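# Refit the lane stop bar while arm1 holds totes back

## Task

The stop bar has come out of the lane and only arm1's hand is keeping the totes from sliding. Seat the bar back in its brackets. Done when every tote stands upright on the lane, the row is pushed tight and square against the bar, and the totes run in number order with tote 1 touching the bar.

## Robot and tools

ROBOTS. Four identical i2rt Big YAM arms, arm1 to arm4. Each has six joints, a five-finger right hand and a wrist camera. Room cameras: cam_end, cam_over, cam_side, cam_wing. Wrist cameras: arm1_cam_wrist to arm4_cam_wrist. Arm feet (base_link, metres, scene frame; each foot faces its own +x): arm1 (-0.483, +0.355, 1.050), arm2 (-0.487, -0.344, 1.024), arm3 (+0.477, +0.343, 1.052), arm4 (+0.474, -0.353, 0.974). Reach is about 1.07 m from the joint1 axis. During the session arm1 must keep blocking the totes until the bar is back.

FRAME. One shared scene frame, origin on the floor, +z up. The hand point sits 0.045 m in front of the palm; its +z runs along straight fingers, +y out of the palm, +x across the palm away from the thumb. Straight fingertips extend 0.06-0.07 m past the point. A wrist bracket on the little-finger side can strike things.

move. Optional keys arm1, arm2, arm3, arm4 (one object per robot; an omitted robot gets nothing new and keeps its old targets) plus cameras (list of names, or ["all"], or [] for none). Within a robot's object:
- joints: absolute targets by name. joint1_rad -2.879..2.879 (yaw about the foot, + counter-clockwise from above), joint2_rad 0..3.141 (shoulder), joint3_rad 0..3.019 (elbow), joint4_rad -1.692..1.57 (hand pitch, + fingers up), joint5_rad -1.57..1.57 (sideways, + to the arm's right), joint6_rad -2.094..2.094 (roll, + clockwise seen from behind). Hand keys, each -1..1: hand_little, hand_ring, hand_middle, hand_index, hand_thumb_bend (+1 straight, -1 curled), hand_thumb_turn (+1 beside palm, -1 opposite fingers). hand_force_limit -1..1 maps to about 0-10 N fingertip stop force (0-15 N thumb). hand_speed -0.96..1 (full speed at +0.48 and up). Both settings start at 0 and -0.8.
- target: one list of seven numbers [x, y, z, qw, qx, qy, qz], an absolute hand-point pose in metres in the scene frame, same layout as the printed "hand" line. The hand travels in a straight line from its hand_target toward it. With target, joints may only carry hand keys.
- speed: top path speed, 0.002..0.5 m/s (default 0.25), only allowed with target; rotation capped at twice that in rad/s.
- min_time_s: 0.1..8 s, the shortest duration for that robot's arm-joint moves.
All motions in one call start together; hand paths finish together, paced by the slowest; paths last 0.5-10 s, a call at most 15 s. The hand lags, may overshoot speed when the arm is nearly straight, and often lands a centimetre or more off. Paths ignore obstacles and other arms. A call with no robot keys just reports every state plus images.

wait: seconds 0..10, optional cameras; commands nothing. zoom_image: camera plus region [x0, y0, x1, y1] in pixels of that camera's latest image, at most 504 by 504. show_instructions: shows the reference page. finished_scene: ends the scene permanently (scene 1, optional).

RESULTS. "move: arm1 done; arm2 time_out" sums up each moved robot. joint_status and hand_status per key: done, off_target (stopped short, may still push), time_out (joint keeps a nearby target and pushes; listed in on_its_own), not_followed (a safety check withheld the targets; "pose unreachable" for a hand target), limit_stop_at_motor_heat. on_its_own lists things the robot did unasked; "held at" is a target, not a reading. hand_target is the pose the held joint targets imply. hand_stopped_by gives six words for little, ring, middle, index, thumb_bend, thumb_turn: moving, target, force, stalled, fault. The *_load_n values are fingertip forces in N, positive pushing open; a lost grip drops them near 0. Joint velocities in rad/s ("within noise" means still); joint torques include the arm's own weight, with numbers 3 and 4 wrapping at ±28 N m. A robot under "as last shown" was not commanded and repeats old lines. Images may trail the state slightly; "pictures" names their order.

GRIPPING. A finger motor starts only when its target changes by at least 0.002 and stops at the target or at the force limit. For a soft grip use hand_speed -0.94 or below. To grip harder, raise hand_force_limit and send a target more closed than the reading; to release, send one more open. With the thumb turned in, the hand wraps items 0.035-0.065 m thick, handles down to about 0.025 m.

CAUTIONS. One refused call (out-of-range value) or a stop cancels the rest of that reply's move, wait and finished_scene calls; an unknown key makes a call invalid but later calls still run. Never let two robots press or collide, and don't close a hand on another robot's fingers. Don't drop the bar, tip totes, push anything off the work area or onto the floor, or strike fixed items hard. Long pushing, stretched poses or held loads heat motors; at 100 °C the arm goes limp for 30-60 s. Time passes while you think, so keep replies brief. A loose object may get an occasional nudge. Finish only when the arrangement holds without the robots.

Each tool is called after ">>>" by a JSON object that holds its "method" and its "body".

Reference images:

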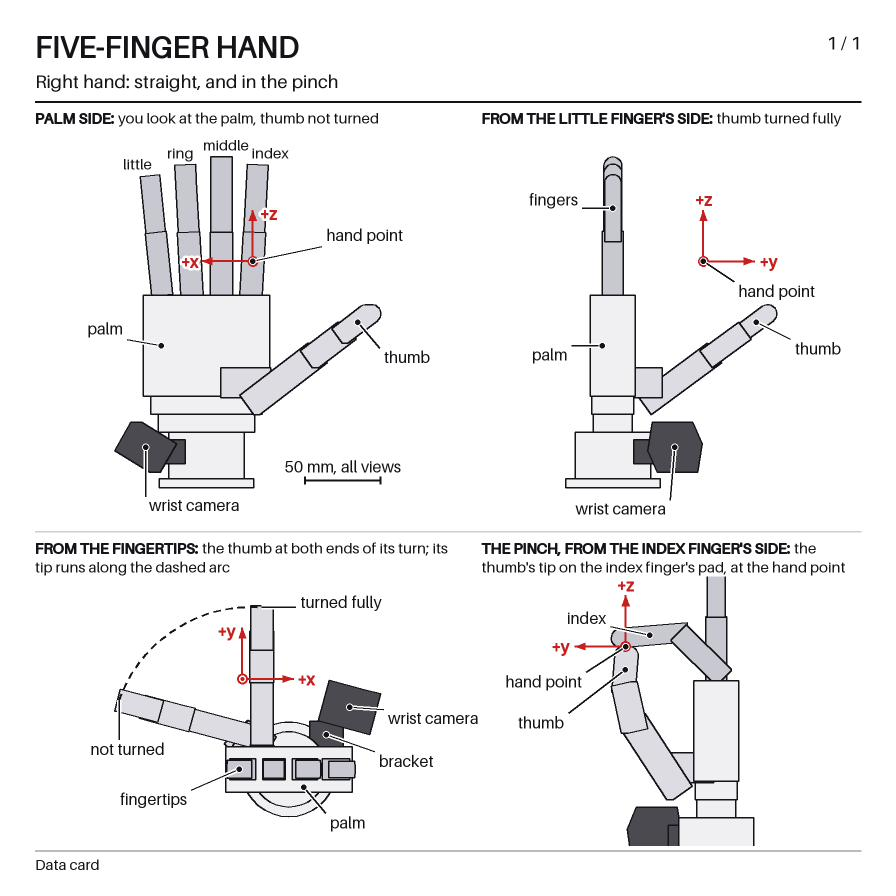

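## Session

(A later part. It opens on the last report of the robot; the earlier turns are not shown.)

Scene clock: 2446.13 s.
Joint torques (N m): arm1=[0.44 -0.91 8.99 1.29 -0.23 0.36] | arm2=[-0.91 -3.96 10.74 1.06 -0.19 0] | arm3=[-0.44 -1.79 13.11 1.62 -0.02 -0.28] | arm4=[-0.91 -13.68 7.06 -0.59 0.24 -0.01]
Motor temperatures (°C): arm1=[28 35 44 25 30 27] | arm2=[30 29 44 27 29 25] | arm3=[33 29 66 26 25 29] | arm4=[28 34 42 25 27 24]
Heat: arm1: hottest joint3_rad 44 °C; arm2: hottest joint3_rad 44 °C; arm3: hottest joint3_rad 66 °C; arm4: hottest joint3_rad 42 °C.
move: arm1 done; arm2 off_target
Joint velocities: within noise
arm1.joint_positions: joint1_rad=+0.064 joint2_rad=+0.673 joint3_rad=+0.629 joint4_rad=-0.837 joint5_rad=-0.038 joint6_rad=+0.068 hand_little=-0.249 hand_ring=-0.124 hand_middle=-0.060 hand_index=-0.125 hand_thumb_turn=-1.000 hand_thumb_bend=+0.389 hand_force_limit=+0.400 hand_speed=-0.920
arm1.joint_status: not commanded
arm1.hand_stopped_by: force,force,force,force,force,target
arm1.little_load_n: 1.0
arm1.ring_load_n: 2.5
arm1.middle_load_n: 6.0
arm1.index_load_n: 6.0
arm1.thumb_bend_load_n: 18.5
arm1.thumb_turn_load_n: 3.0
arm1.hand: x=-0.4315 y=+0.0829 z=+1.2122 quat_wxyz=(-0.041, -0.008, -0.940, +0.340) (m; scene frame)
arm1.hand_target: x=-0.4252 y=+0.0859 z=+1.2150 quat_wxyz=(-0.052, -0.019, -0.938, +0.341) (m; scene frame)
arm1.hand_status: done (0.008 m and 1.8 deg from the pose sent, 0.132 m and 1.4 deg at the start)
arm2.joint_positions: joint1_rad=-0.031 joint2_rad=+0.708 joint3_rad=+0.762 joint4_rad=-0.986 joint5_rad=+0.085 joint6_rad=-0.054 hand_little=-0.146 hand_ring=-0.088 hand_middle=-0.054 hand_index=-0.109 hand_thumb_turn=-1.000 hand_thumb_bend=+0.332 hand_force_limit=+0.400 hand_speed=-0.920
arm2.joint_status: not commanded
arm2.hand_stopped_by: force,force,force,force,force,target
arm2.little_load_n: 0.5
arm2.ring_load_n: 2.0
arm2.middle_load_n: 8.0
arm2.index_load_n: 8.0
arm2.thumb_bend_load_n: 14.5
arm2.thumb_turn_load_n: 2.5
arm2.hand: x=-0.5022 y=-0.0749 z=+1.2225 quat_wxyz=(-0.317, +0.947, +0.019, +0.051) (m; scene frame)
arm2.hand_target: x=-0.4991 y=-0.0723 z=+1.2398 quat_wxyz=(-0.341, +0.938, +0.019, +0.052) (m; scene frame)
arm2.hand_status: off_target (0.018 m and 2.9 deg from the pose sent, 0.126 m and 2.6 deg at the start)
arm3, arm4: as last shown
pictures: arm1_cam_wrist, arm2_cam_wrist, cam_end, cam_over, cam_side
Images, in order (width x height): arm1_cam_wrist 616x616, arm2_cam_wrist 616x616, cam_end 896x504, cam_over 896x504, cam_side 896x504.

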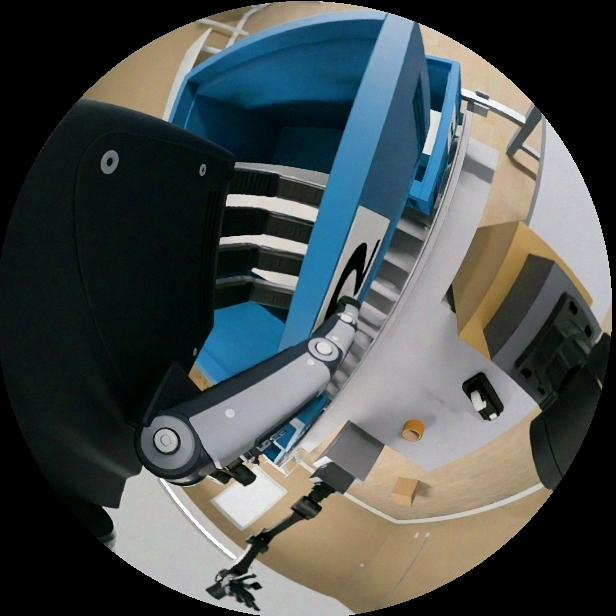

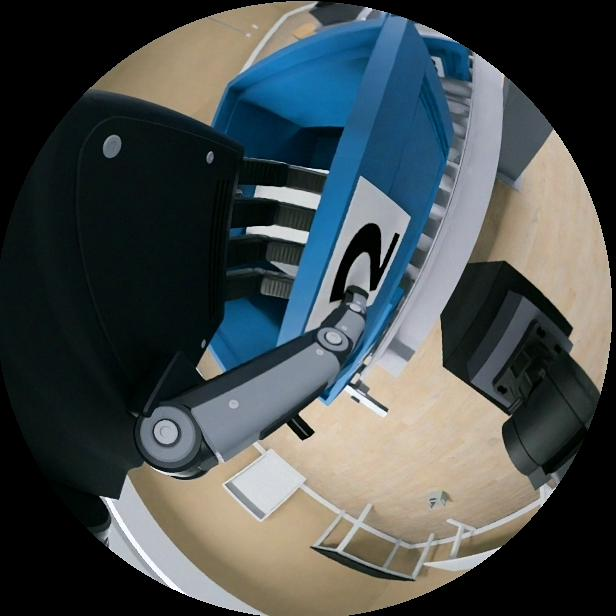

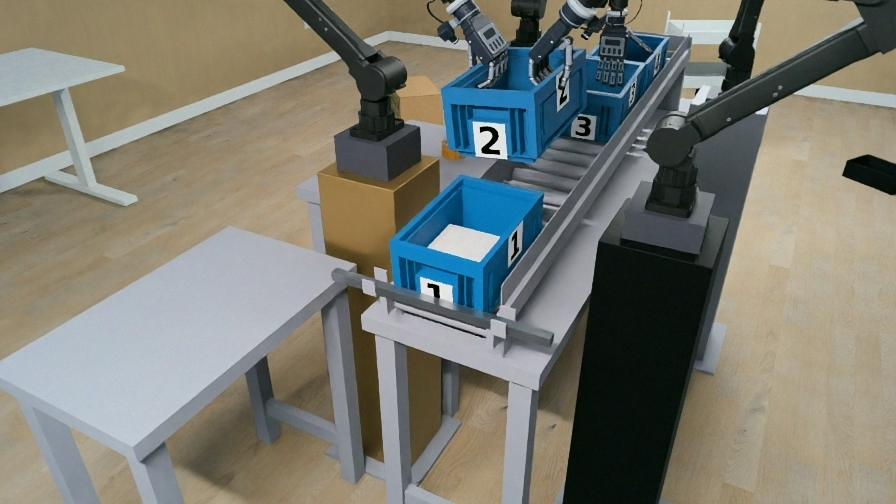

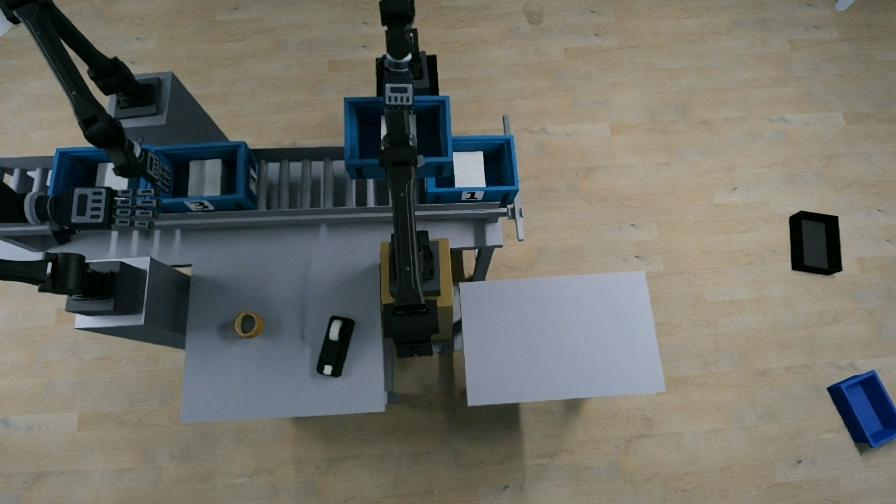

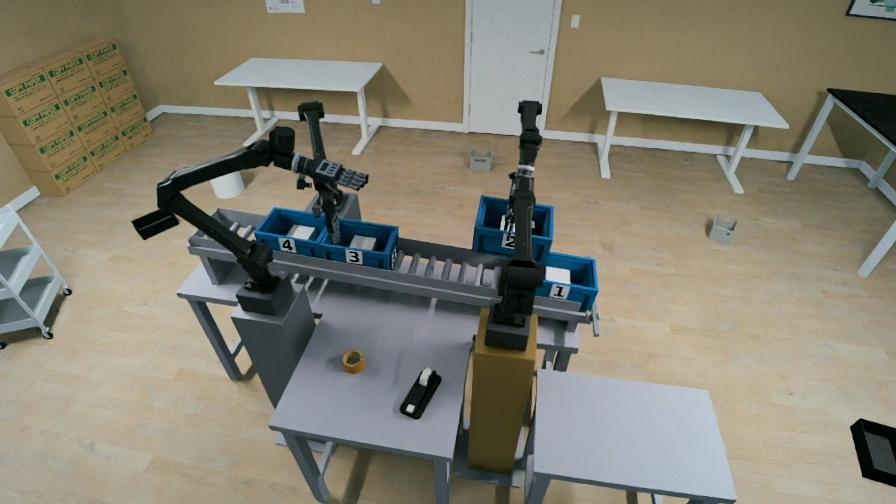

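>>> {"method": "move", "body": {"arm1": {"target": [-0.305, 0.086, 1.205, 0.0517, 0.0188, 0.9383, -0.3415], "speed": 0.07}, "arm2": {"target": [-0.375, -0.072, 1.230, 0.3415, -0.9383, -0.0188, -0.0517], "speed": 0.07}, "cameras": ["arm1_cam_wrist", "arm2_cam_wrist", "cam_side", "cam_end", "cam_over"]}}

Scene clock: 2469.77 s.
Joint torques (N m): arm1=[0.38 -0.03 12.1 0.35 -0.45 0.53] | arm2=[-1.67 -3.55 12.96 0.5 -0.07 -0.01] | arm3=[-0.38 -1.61 13.08 1.62 -0.05 -0.26] | arm4=[-0.91 -13.74 6.98 -0.57 0.24 -0.01]
Motor temperatures (°C): arm1=[27 35 45 25 30 27] | arm2=[30 28 44 27 29 25] | arm3=[33 29 67 26 25 29] | arm4=[28 34 42 25 27 24]
Heat: arm1: hottest joint3_rad 45 °C; arm2: hottest joint3_rad 44 °C; arm3: hottest joint3_rad 67 °C; arm4: hottest joint3_rad 42 °C.
move: arm1 off_target; arm2 off_target
Joint velocities: within noise
arm1.joint_positions: joint1_rad=+0.597 joint2_rad=+0.808 joint3_rad=+0.625 joint4_rad=-0.756 joint5_rad=+0.313 joint6_rad=+0.477 hand_little=-0.248 hand_ring=-0.124 hand_middle=-0.060 hand_index=-0.125 hand_thumb_turn=-1.000 hand_thumb_bend=+0.389 hand_force_limit=+0.400 hand_speed=-0.920
arm1.joint_status: not commanded
arm1.hand_stopped_by: force,force,force,force,force,target
arm1.little_load_n: 1.5
arm1.ring_load_n: 3.5
arm1.middle_load_n: 6.0
arm1.index_load_n: 5.0
arm1.thumb_bend_load_n: 20.0
arm1.thumb_turn_load_n: 2.0
arm1.hand: x=-0.3193 y=+0.0861 z=+1.1890 quat_wxyz=(-0.030, -0.004, -0.939, +0.343) (m; scene frame)
arm1.hand_target: x=-0.3056 y=+0.0860 z=+1.2049 quat_wxyz=(-0.052, -0.018, -0.938, +0.341) (m; scene frame)
arm1.hand_status: off_target (0.021 m and 3.0 deg from the pose sent, 0.127 m and 1.8 deg at the start)
arm2.joint_positions: joint1_rad=-0.578 joint2_rad=+0.809 joint3_rad=+0.757 joint4_rad=-0.916 joint5_rad=-0.278 joint6_rad=-0.485 hand_little=-0.146 hand_ring=-0.088 hand_middle=-0.054 hand_index=-0.109 hand_thumb_turn=-1.000 hand_thumb_bend=+0.332 hand_force_limit=+0.400 hand_speed=-0.920
arm2.joint_status: not commanded
arm2.hand_stopped_by: force,force,force,force,force,target
arm2.little_load_n: 0.0
arm2.ring_load_n: 1.0
arm2.middle_load_n: 8.0
arm2.index_load_n: 11.0
arm2.thumb_bend_load_n: 11.5
arm2.thumb_turn_load_n: 4.0
arm2.hand: x=-0.3886 y=-0.0755 z=+1.2057 quat_wxyz=(-0.325, +0.945, +0.019, +0.032) (m; scene frame)
arm2.hand_target: x=-0.3757 y=-0.0723 z=+1.2295 quat_wxyz=(-0.341, +0.938, +0.019, +0.052) (m; scene frame)
arm2.hand_status: off_target (0.028 m and 3.1 deg from the pose sent, 0.127 m and 2.9 deg at the start)
arm3.joint_positions: joint1_rad=-1.485 joint2_rad=+0.799 joint3_rad=+1.151 joint4_rad=-0.588 joint5_rad=+0.003 joint6_rad=+0.014 hand_little=+1.000 hand_ring=+1.000 hand_middle=+1.000 hand_index=+1.000 hand_thumb_turn=-1.000 hand_thumb_bend=+0.400 hand_force_limit=-0.500 hand_speed=-0.600
arm3.joint_status: not commanded
arm3.hand_stopped_by: target,target,target,target,target,target
arm3.little_load_n: 0.0
arm3.ring_load_n: 0.0
arm3.middle_load_n: 0.0
arm3.index_load_n: 0.0
arm3.thumb_bend_load_n: 0.0
arm3.thumb_turn_load_n: 0.0
arm3.hand: x=+0.0736 y=+0.2892 z=+1.5171 quat_wxyz=(+0.426, -0.541, -0.564, +0.455) (m; scene frame)
arm3.hand_target: x=+0.0755 y=+0.2955 z=+1.5426 quat_wxyz=(+0.441, -0.533, -0.556, +0.460) (m; scene frame)
arm3.hand_status: not commanded
arm4: as last shown
pictures: arm1_cam_wrist, arm2_cam_wrist, cam_end, cam_over, cam_side
Images, in order (width x height): arm1_cam_wrist 616x616, arm2_cam_wrist 616x616, cam_end 896x504, cam_over 896x504, cam_side 896x504.

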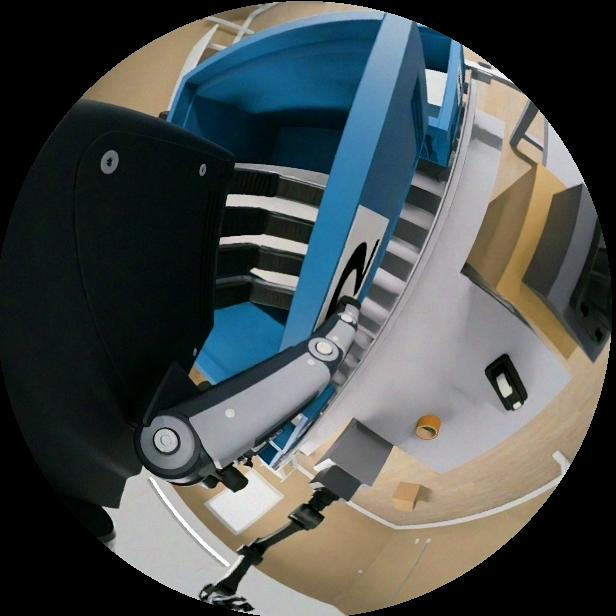

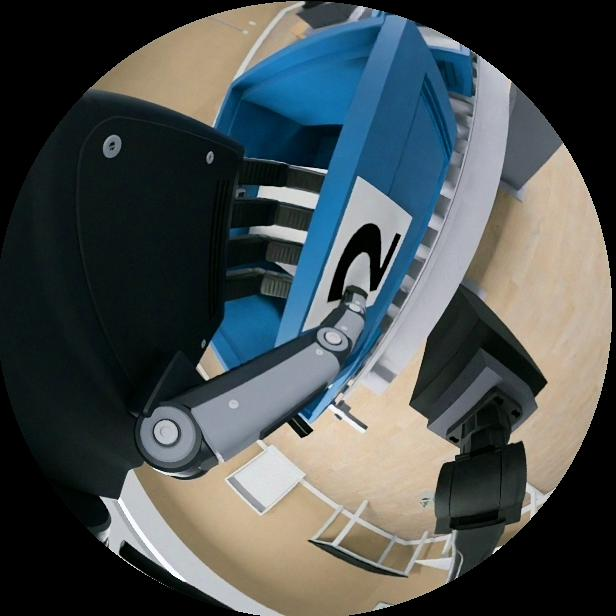

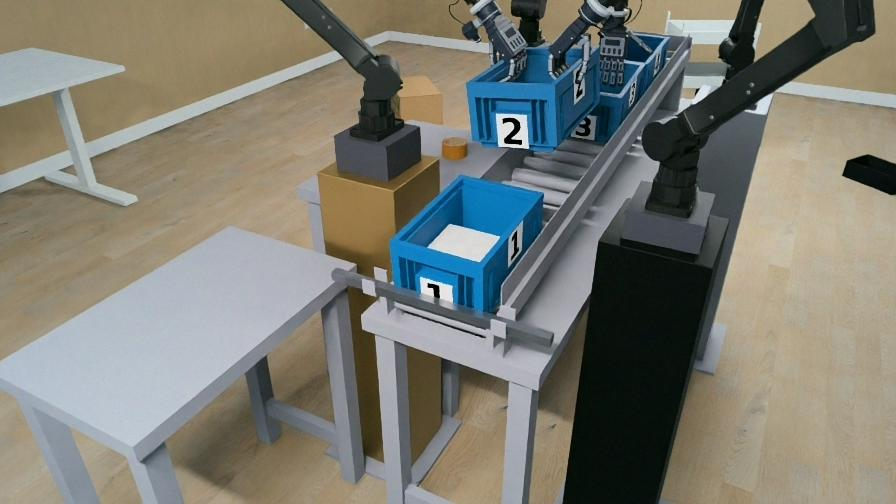

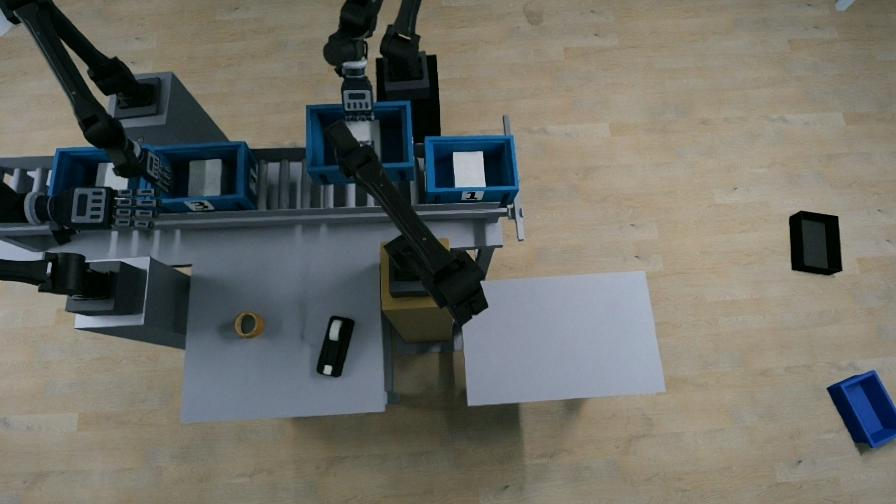

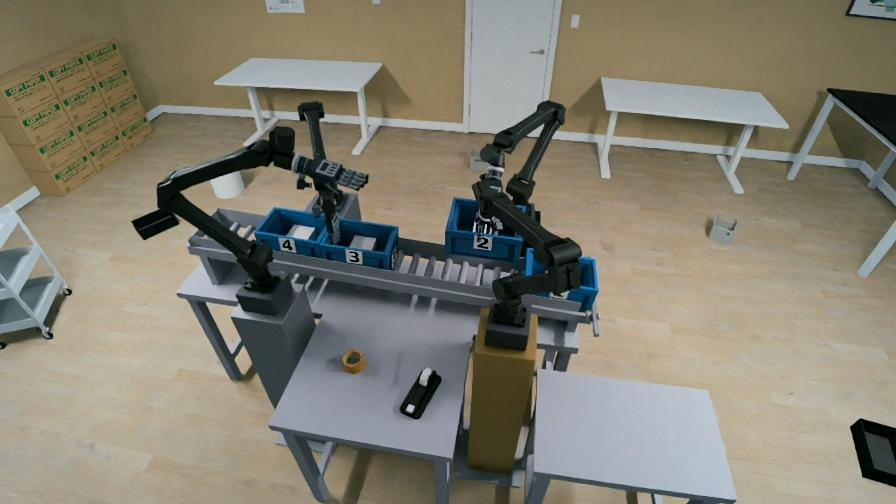

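>>> {"method": "zoom_image", "body": {"camera": "cam_over", "region": [230, 80, 530, 240]}}

Scaled by 1.680 from the camera's 896x504 image, which has a finer 1280x720 frame.

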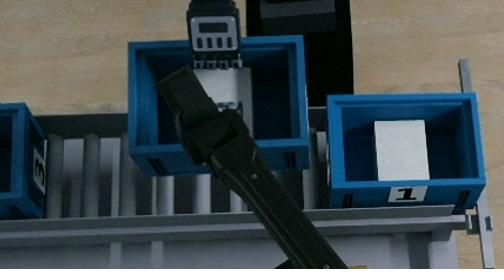

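>>> {"method": "move", "body": {"arm1": {"target": [-0.297, 0.086, 1.065, 0.0517, 0.0188, 0.9383, -0.3415], "speed": 0.06}, "arm2": {"target": [-0.367, -0.072, 1.080, 0.3415, -0.9383, -0.0188, -0.0517], "speed": 0.06}, "cameras": ["arm1_cam_wrist", "arm2_cam_wrist", "cam_side", "cam_end", "cam_over", "cam_wing"]}}

Scene clock: 2492.13 s.
Joint torques (N m): arm1=[0.67 -1.32 7.54 2.15 -0.02 0.43] | arm2=[-1.55 -2.96 9.29 1.43 -0.25 -0.03] | arm3=[-0.38 -1.67 13.07 1.68 -0.02 -0.26] | arm4=[-1.03 -13.8 7.02 -0.55 0.25 -0.02]
Motor temperatures (°C): arm1=[27 35 45 25 30 27] | arm2=[30 28 45 27 29 26] | arm3=[33 29 67 26 25 29] | arm4=[28 34 42 25 27 24]
Heat: arm1: hottest joint3_rad 45 °C; arm2: hottest joint3_rad 45 °C; arm3: hottest joint3_rad 67 °C; arm4: hottest joint3_rad 42 °C.
move: arm1 off_target; arm2 off_target
Joint velocities: within noise
arm1.joint_positions: joint1_rad=+0.630 joint2_rad=+1.048 joint3_rad=+0.382 joint4_rad=-0.280 joint5_rad=+0.321 joint6_rad=+0.513 hand_little=-0.248 hand_ring=-0.124 hand_middle=-0.060 hand_index=-0.125 hand_thumb_turn=-1.000 hand_thumb_bend=+0.389 hand_force_limit=+0.400 hand_speed=-0.920
arm1.joint_status: not commanded
arm1.hand_stopped_by: force,force,force,force,force,target
arm1.little_load_n: 1.5
arm1.ring_load_n: 3.0
arm1.middle_load_n: 5.5
arm1.index_load_n: 6.0
arm1.thumb_bend_load_n: 17.0
arm1.thumb_turn_load_n: 2.5
arm1.hand: x=-0.3053 y=+0.0845 z=+1.0639 quat_wxyz=(-0.037, -0.006, -0.939, +0.341) (m; scene frame)
arm1.hand_target: x=-0.2972 y=+0.0861 z=+1.0652 quat_wxyz=(-0.052, -0.018, -0.938, +0.341) (m; scene frame)
arm1.hand_status: off_target (0.009 m and 2.2 deg from the pose sent, 0.126 m and 3.0 deg at the start)
arm2.joint_positions: joint1_rad=-0.615 joint2_rad=+0.933 joint3_rad=+0.451 joint4_rad=-0.472 joint5_rad=-0.292 joint6_rad=-0.513 hand_little=-0.146 hand_ring=-0.088 hand_middle=-0.054 hand_index=-0.109 hand_thumb_turn=-1.000 hand_thumb_bend=+0.332 hand_force_limit=+0.400 hand_speed=-0.920
arm2.joint_status: not commanded
arm2.hand_stopped_by: force,force,force,force,force,target
arm2.little_load_n: 0.0
arm2.ring_load_n: 1.0
arm2.middle_load_n: 7.0
arm2.index_load_n: 8.5
arm2.thumb_bend_load_n: 13.5
arm2.thumb_turn_load_n: 3.5
arm2.hand: x=-0.3774 y=-0.0761 z=+1.0741 quat_wxyz=(-0.333, +0.942, +0.018, +0.040) (m; scene frame)
arm2.hand_target: x=-0.3673 y=-0.0722 z=+1.0801 quat_wxyz=(-0.341, +0.938, +0.019, +0.052) (m; scene frame)
arm2.hand_status: off_target (0.013 m and 1.7 deg from the pose sent, 0.128 m and 3.1 deg at the start)
arm3, arm4: as last shown
arm3.thumb_bend_load_n: -0.5
pictures: arm1_cam_wrist, arm2_cam_wrist, cam_end, cam_over, cam_side, cam_wing
Images, in order (width x height): arm1_cam_wrist 616x616, arm2_cam_wrist 616x616, cam_end 896x504, cam_over 896x504, cam_side 896x504, cam_wing 896x504.

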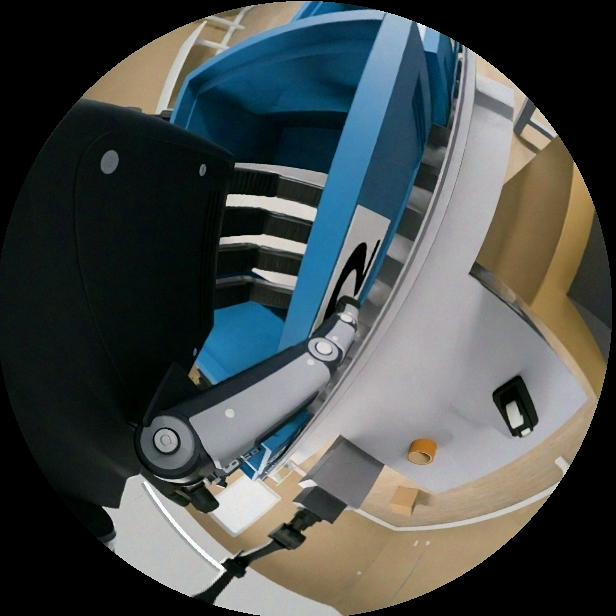

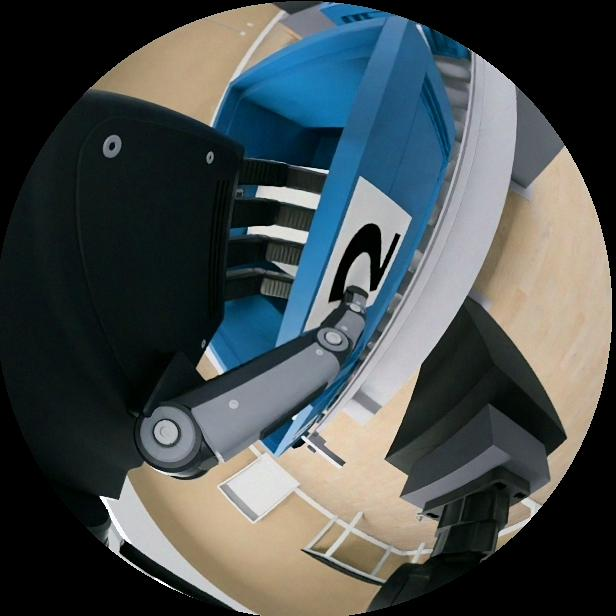

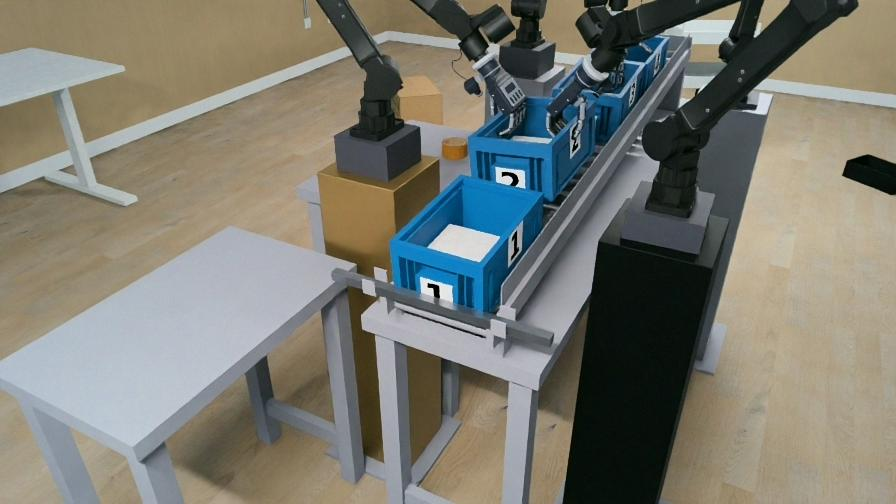

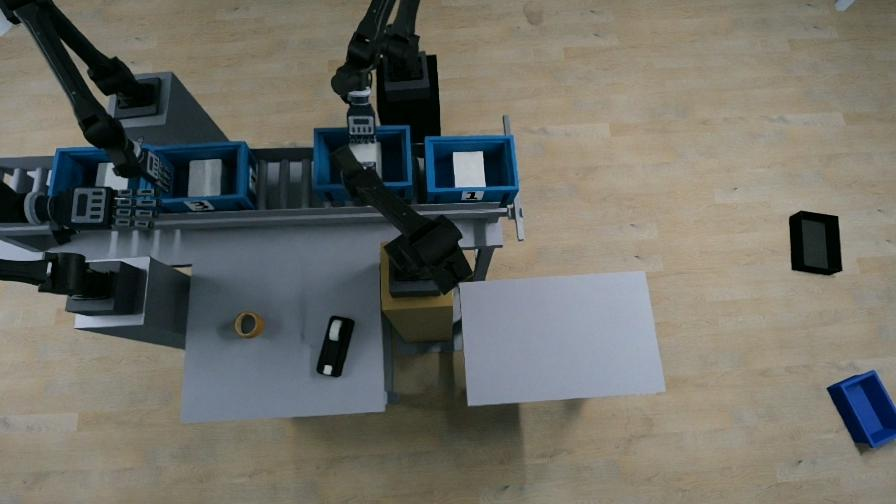

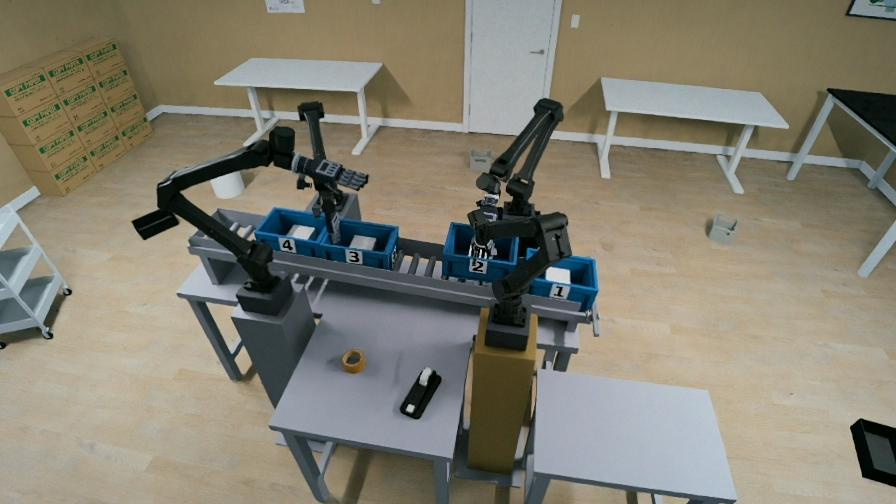

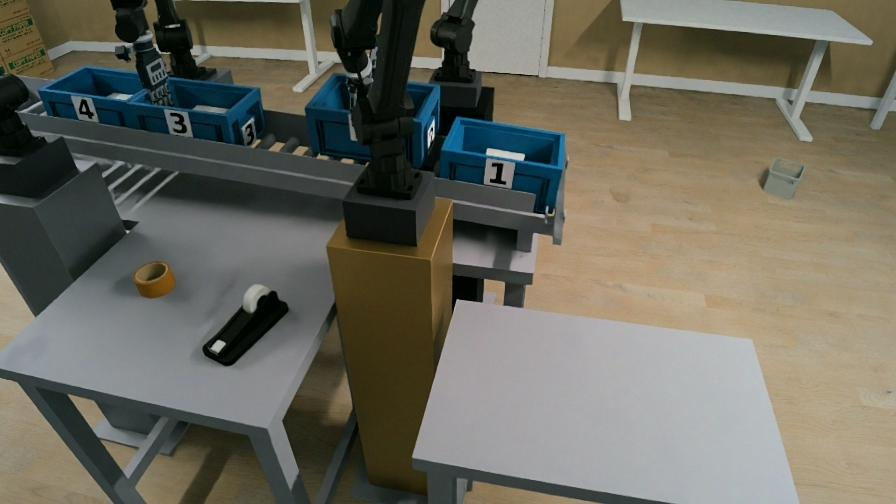

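>>> {"method": "zoom_image", "body": {"camera": "cam_over", "region": [230, 80, 530, 240]}}

>>> {"method": "zoom_image", "body": {"camera": "cam_end", "region": [360, 20, 720, 340]}}

Scaled by 1.680 from the camera's 896x504 image, which has a finer 1280x720 frame.

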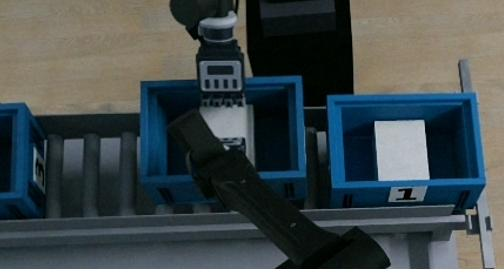

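Scaled by 1.400 from the camera's 896x504 image, which has a finer 1280x720 frame.

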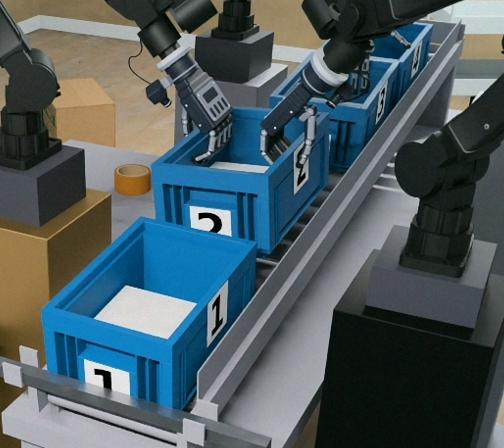

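>>> {"method": "move", "body": {"arm1": {"target": [-0.297, 0.086, 1.012, 0.0517, 0.0188, 0.9383, -0.3415], "speed": 0.04}, "arm2": {"target": [-0.367, -0.072, 1.026, 0.3415, -0.9383, -0.0188, -0.0517], "speed": 0.04}, "cameras": ["arm1_cam_wrist", "arm2_cam_wrist", "cam_side", "cam_end", "cam_over", "cam_wing"]}}

Scene clock: 2513.20 s.
Joint torques (N m): arm1=[0.03 -2.84 5.85 2.19 -0.04 0.35] | arm2=[-1.61 -4.19 7.94 1.26 -0.25 0.01] | arm3=[-0.5 -1.85 13.07 1.63 -0.03 -0.29] | arm4=[-0.79 -13.63 6.99 -0.53 0.23 -0.01]
Motor temperatures (°C): arm1=[27 35 44 25 30 27] | arm2=[30 28 44 27 29 26] | arm3=[33 29 67 26 25 29] | arm4=[28 34 42 25 27 24]
Heat: arm1: hottest joint3_rad 44 °C; arm2: hottest joint3_rad 44 °C; arm3: hottest joint3_rad 67 °C; arm4: hottest joint3_rad 42 °C.
move: arm1 off_target; arm2 off_target
Joint velocities: within noise
arm1.joint_positions: joint1_rad=+0.630 joint2_rad=+1.245 joint3_rad=+0.310 joint4_rad=-0.013 joint5_rad=+0.321 joint6_rad=+0.514 hand_little=-0.248 hand_ring=-0.124 hand_middle=-0.060 hand_index=-0.125 hand_thumb_turn=-1.000 hand_thumb_bend=+0.389 hand_force_limit=+0.400 hand_speed=-0.920
arm1.joint_status: not commanded
arm1.hand_stopped_by: force,force,force,force,force,target
arm1.little_load_n: 1.5
arm1.ring_load_n: 3.0
arm1.middle_load_n: 6.0
arm1.index_load_n: 6.0
arm1.thumb_bend_load_n: 17.0
arm1.thumb_turn_load_n: 2.5
arm1.hand: x=-0.3051 y=+0.0846 z=+1.0109 quat_wxyz=(-0.037, -0.006, -0.940, +0.340) (m; scene frame)
arm1.hand_target: x=-0.2972 y=+0.0861 z=+1.0122 quat_wxyz=(-0.052, -0.018, -0.938, +0.341) (m; scene frame)
arm1.hand_status: off_target (0.008 m and 2.2 deg from the pose sent, 0.053 m and 2.2 deg at the start)
arm2.joint_positions: joint1_rad=-0.616 joint2_rad=+1.068 joint3_rad=+0.357 joint4_rad=-0.243 joint5_rad=-0.292 joint6_rad=-0.514 hand_little=-0.146 hand_ring=-0.088 hand_middle=-0.054 hand_index=-0.109 hand_thumb_turn=-1.000 hand_thumb_bend=+0.332 hand_force_limit=+0.400 hand_speed=-0.920
arm2.joint_status: not commanded
arm2.hand_stopped_by: force,force,force,force,force,target
arm2.little_load_n: 0.0
arm2.ring_load_n: 1.0
arm2.middle_load_n: 7.0
arm2.index_load_n: 8.5
arm2.thumb_bend_load_n: 13.5
arm2.thumb_turn_load_n: 3.5
arm2.hand: x=-0.3772 y=-0.0767 z=+1.0217 quat_wxyz=(-0.333, +0.942, +0.017, +0.040) (m; scene frame)
arm2.hand_target: x=-0.3672 y=-0.0722 z=+1.0262 quat_wxyz=(-0.341, +0.938, +0.019, +0.052) (m; scene frame)
arm2.hand_status: off_target (0.012 m and 1.7 deg from the pose sent, 0.049 m and 1.7 deg at the start)
arm3, arm4: as last shown
arm3.thumb_bend_load_n: 0.5
arm4.thumb_bend_load_n: -0.5
pictures: arm1_cam_wrist, arm2_cam_wrist, cam_end, cam_over, cam_side, cam_wing
Images, in order (width x height): arm1_cam_wrist 616x616, arm2_cam_wrist 616x616, cam_end 896x504, cam_over 896x504, cam_side 896x504, cam_wing 896x504.

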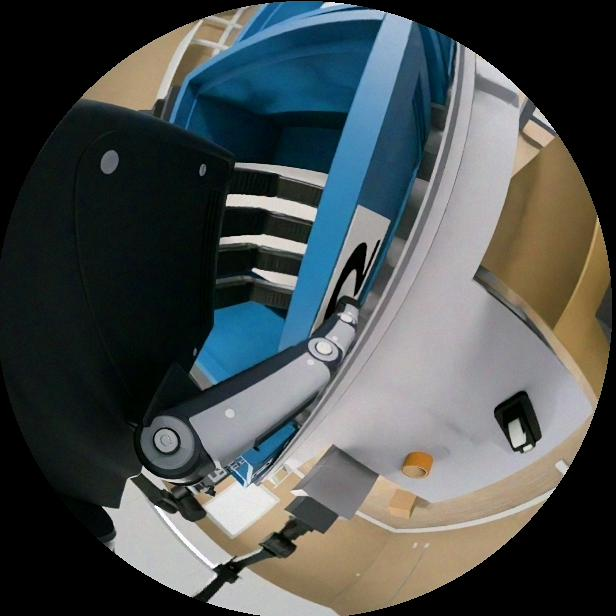

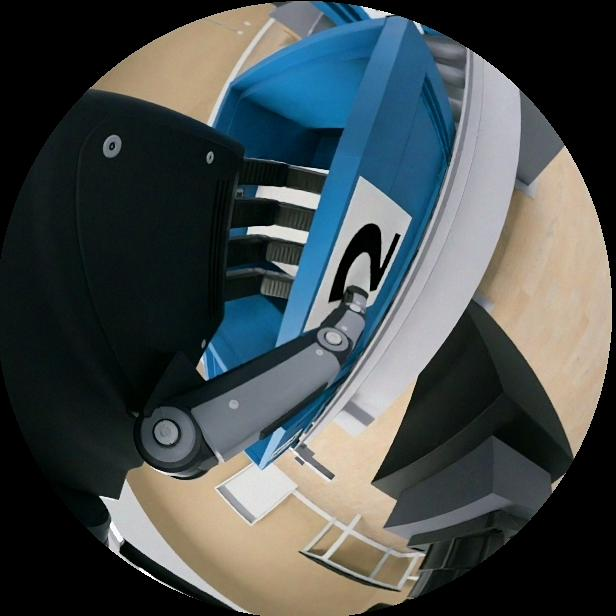

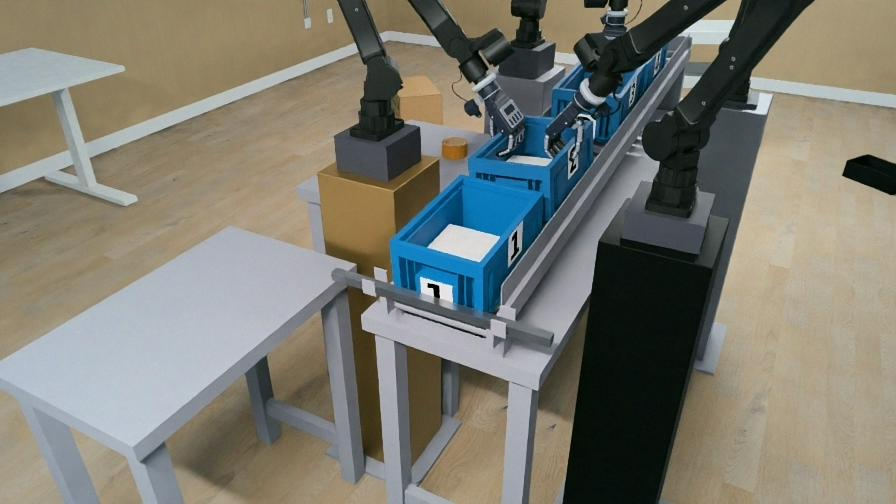

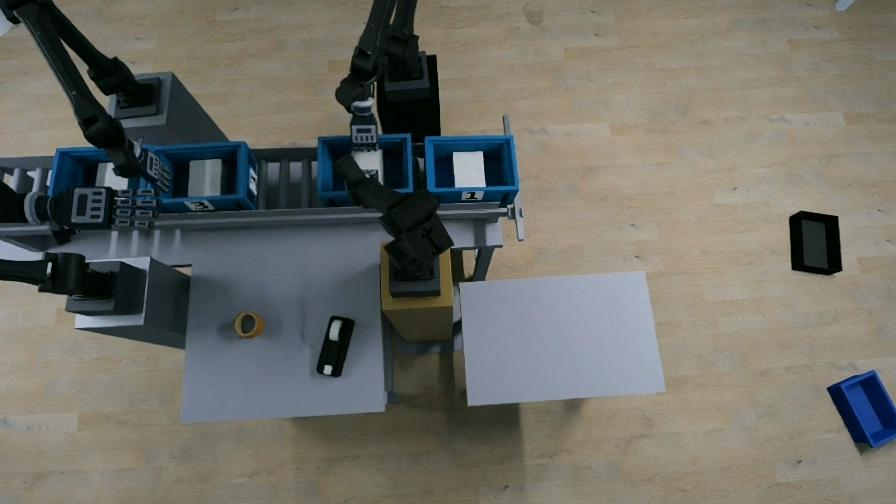

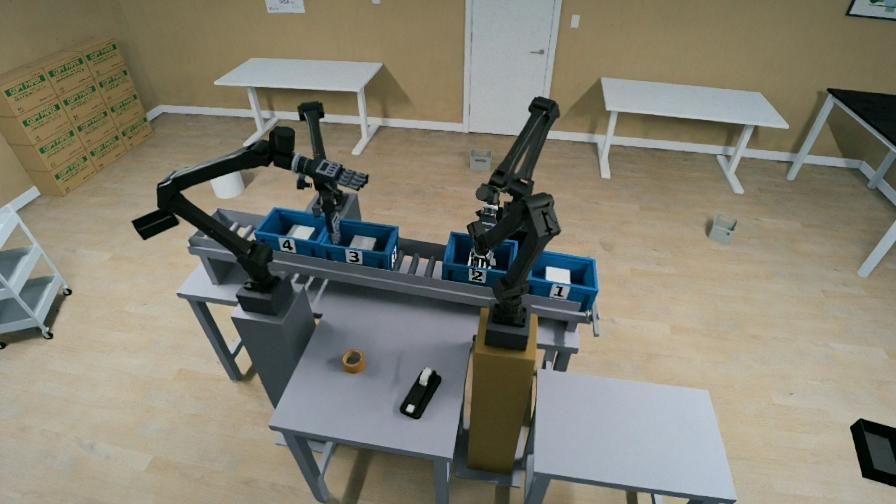

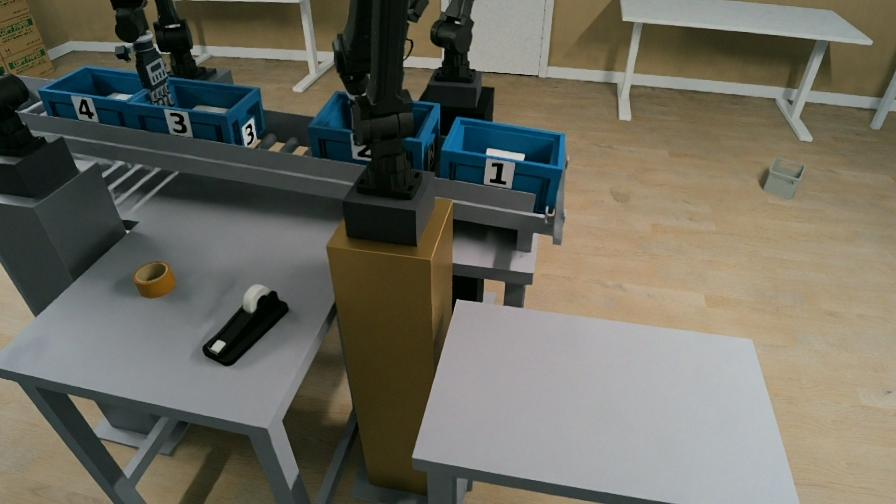

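>>> {"method": "move", "body": {"arm1": {"target": [-0.297, 0.086, 0.999, 0.0517, 0.0188, 0.9383, -0.3415], "speed": 0.03}, "arm2": {"target": [-0.367, -0.073, 1.011, 0.3415, -0.9383, -0.0188, -0.0517], "speed": 0.03}, "cameras": ["arm1_cam_wrist", "arm2_cam_wrist", "cam_end", "cam_over", "cam_wing"]}}

Scene clock: 2519.87 s.
Joint torques (N m): arm1=[0.32 -2.78 5.31 2.28 -0.06 0.36] | arm2=[-1.08 -4.13 7.49 1.42 -0.3 -0.02] | arm3=[-0.44 -1.55 13.11 1.65 -0.04 -0.28] | arm4=[-0.73 -13.51 7.01 -0.59 0.25 -0.01]
Motor temperatures (°C): arm1=[27 35 44 25 30 27] | arm2=[30 28 44 27 29 26] | arm3=[33 29 67 26 25 29] | arm4=[28 34 42 25 27 24]
Heat: arm1: hottest joint3_rad 44 °C; arm2: hottest joint3_rad 44 °C; arm3: hottest joint3_rad 67 °C; arm4: hottest joint3_rad 42 °C.
move: arm1 done; arm2 off_target
Joint velocities: within noise
arm1.joint_positions: joint1_rad=+0.631 joint2_rad=+1.304 joint3_rad=+0.298 joint4_rad=+0.059 joint5_rad=+0.321 joint6_rad=+0.518 hand_little=-0.248 hand_ring=-0.124 hand_middle=-0.060 hand_index=-0.125 hand_thumb_turn=-1.000 hand_thumb_bend=+0.389 hand_force_limit=+0.400 hand_speed=-0.920
arm1.joint_status: not commanded
arm1.hand_stopped_by: force,force,force,force,force,target
arm1.little_load_n: 2.0
arm1.ring_load_n: 3.0
arm1.middle_load_n: 5.5
arm1.index_load_n: 6.0
arm1.thumb_bend_load_n: 16.0
arm1.thumb_turn_load_n: 2.5
arm1.hand: x=-0.3040 y=+0.0843 z=+0.9985 quat_wxyz=(-0.038, -0.008, -0.939, +0.341) (m; scene frame)
arm1.hand_target: x=-0.2971 y=+0.0860 z=+0.9991 quat_wxyz=(-0.052, -0.018, -0.938, +0.341) (m; scene frame)
arm1.hand_status: done (0.007 m and 2.0 deg from the pose sent, 0.014 m and 2.2 deg at the start)
arm2.joint_positions: joint1_rad=-0.619 joint2_rad=+1.115 joint3_rad=+0.335 joint4_rad=-0.173 joint5_rad=-0.292 joint6_rad=-0.517 hand_little=-0.146 hand_ring=-0.088 hand_middle=-0.054 hand_index=-0.109 hand_thumb_turn=-1.000 hand_thumb_bend=+0.332 hand_force_limit=+0.400 hand_speed=-0.920
arm2.joint_status: not commanded
arm2.hand_stopped_by: force,force,force,force,force,target
arm2.little_load_n: 0.0
arm2.ring_load_n: 0.5
arm2.middle_load_n: 6.5
arm2.index_load_n: 8.5
arm2.thumb_bend_load_n: 14.5
arm2.thumb_turn_load_n: 3.5
arm2.hand: x=-0.3764 y=-0.0775 z=+1.0077 quat_wxyz=(-0.333, +0.942, +0.017, +0.042) (m; scene frame)
arm2.hand_target: x=-0.3672 y=-0.0733 z=+1.0112 quat_wxyz=(-0.341, +0.938, +0.019, +0.052) (m; scene frame)
arm2.hand_status: off_target (0.011 m and 1.6 deg from the pose sent, 0.015 m and 1.7 deg at the start)
arm3, arm4: as last shown
arm3.ring_load_n: -0.5
arm3.thumb_bend_load_n: 0.0
arm4.thumb_bend_load_n: 0.0
pictures: arm1_cam_wrist, arm2_cam_wrist, cam_end, cam_over, cam_wing
Images, in order (width x height): arm1_cam_wrist 616x616, arm2_cam_wrist 616x616, cam_end 896x504, cam_over 896x504, cam_wing 896x504.

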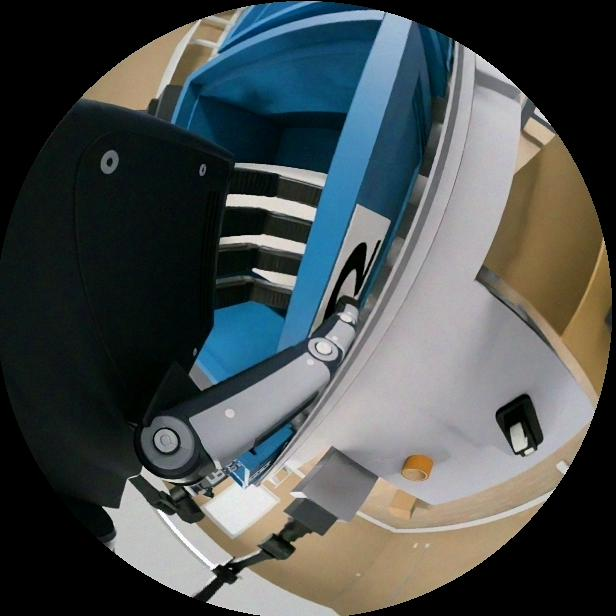

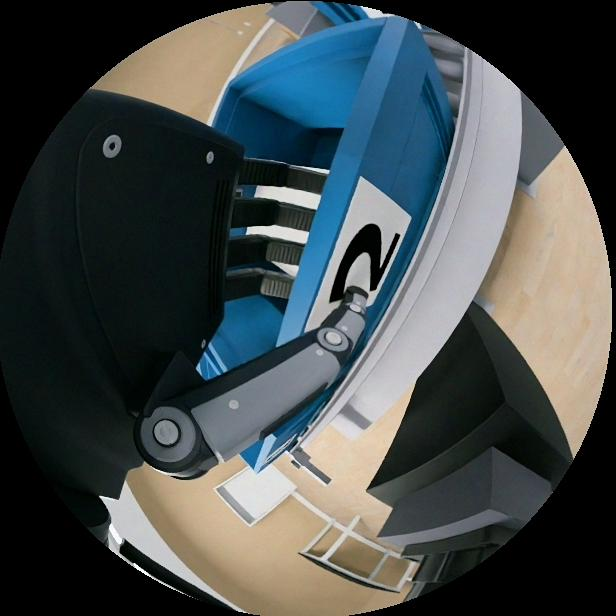

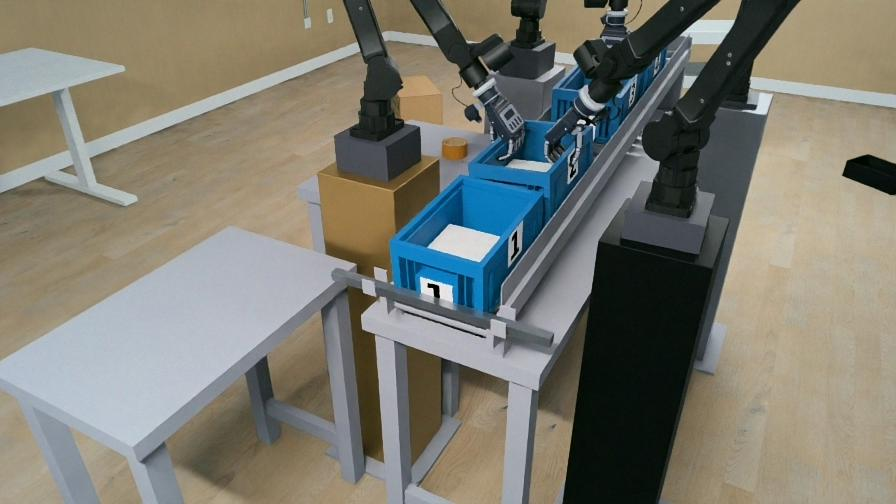

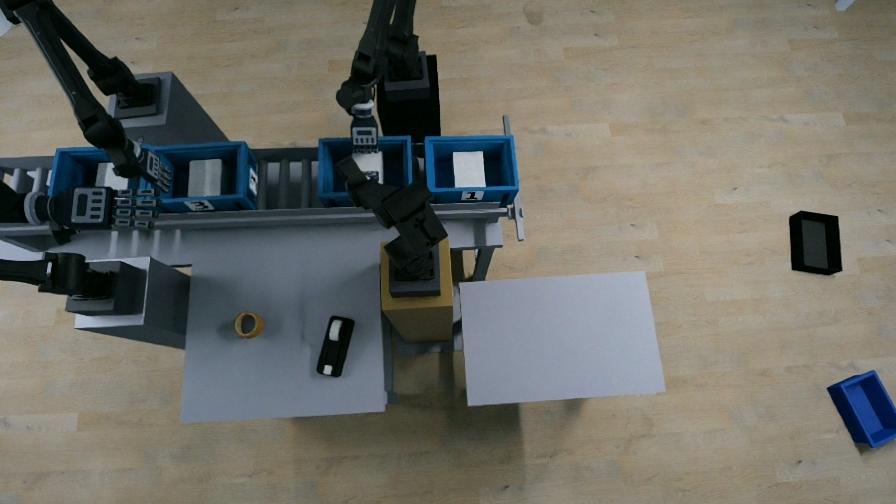

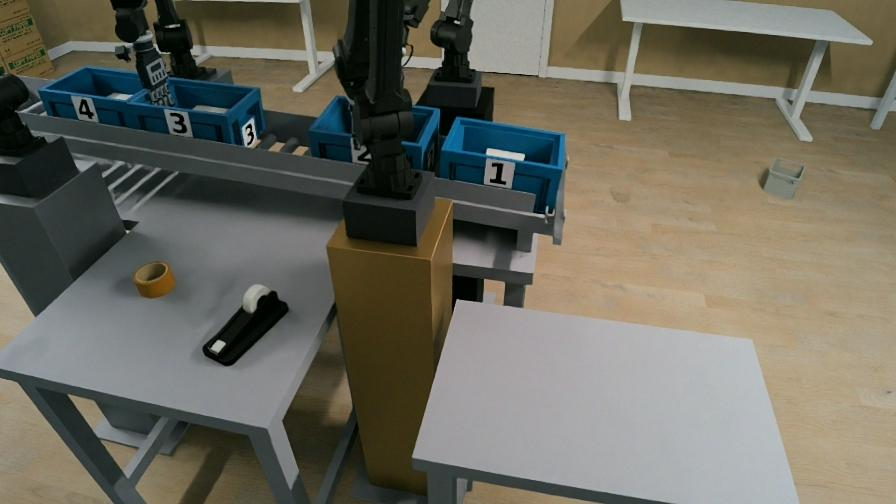

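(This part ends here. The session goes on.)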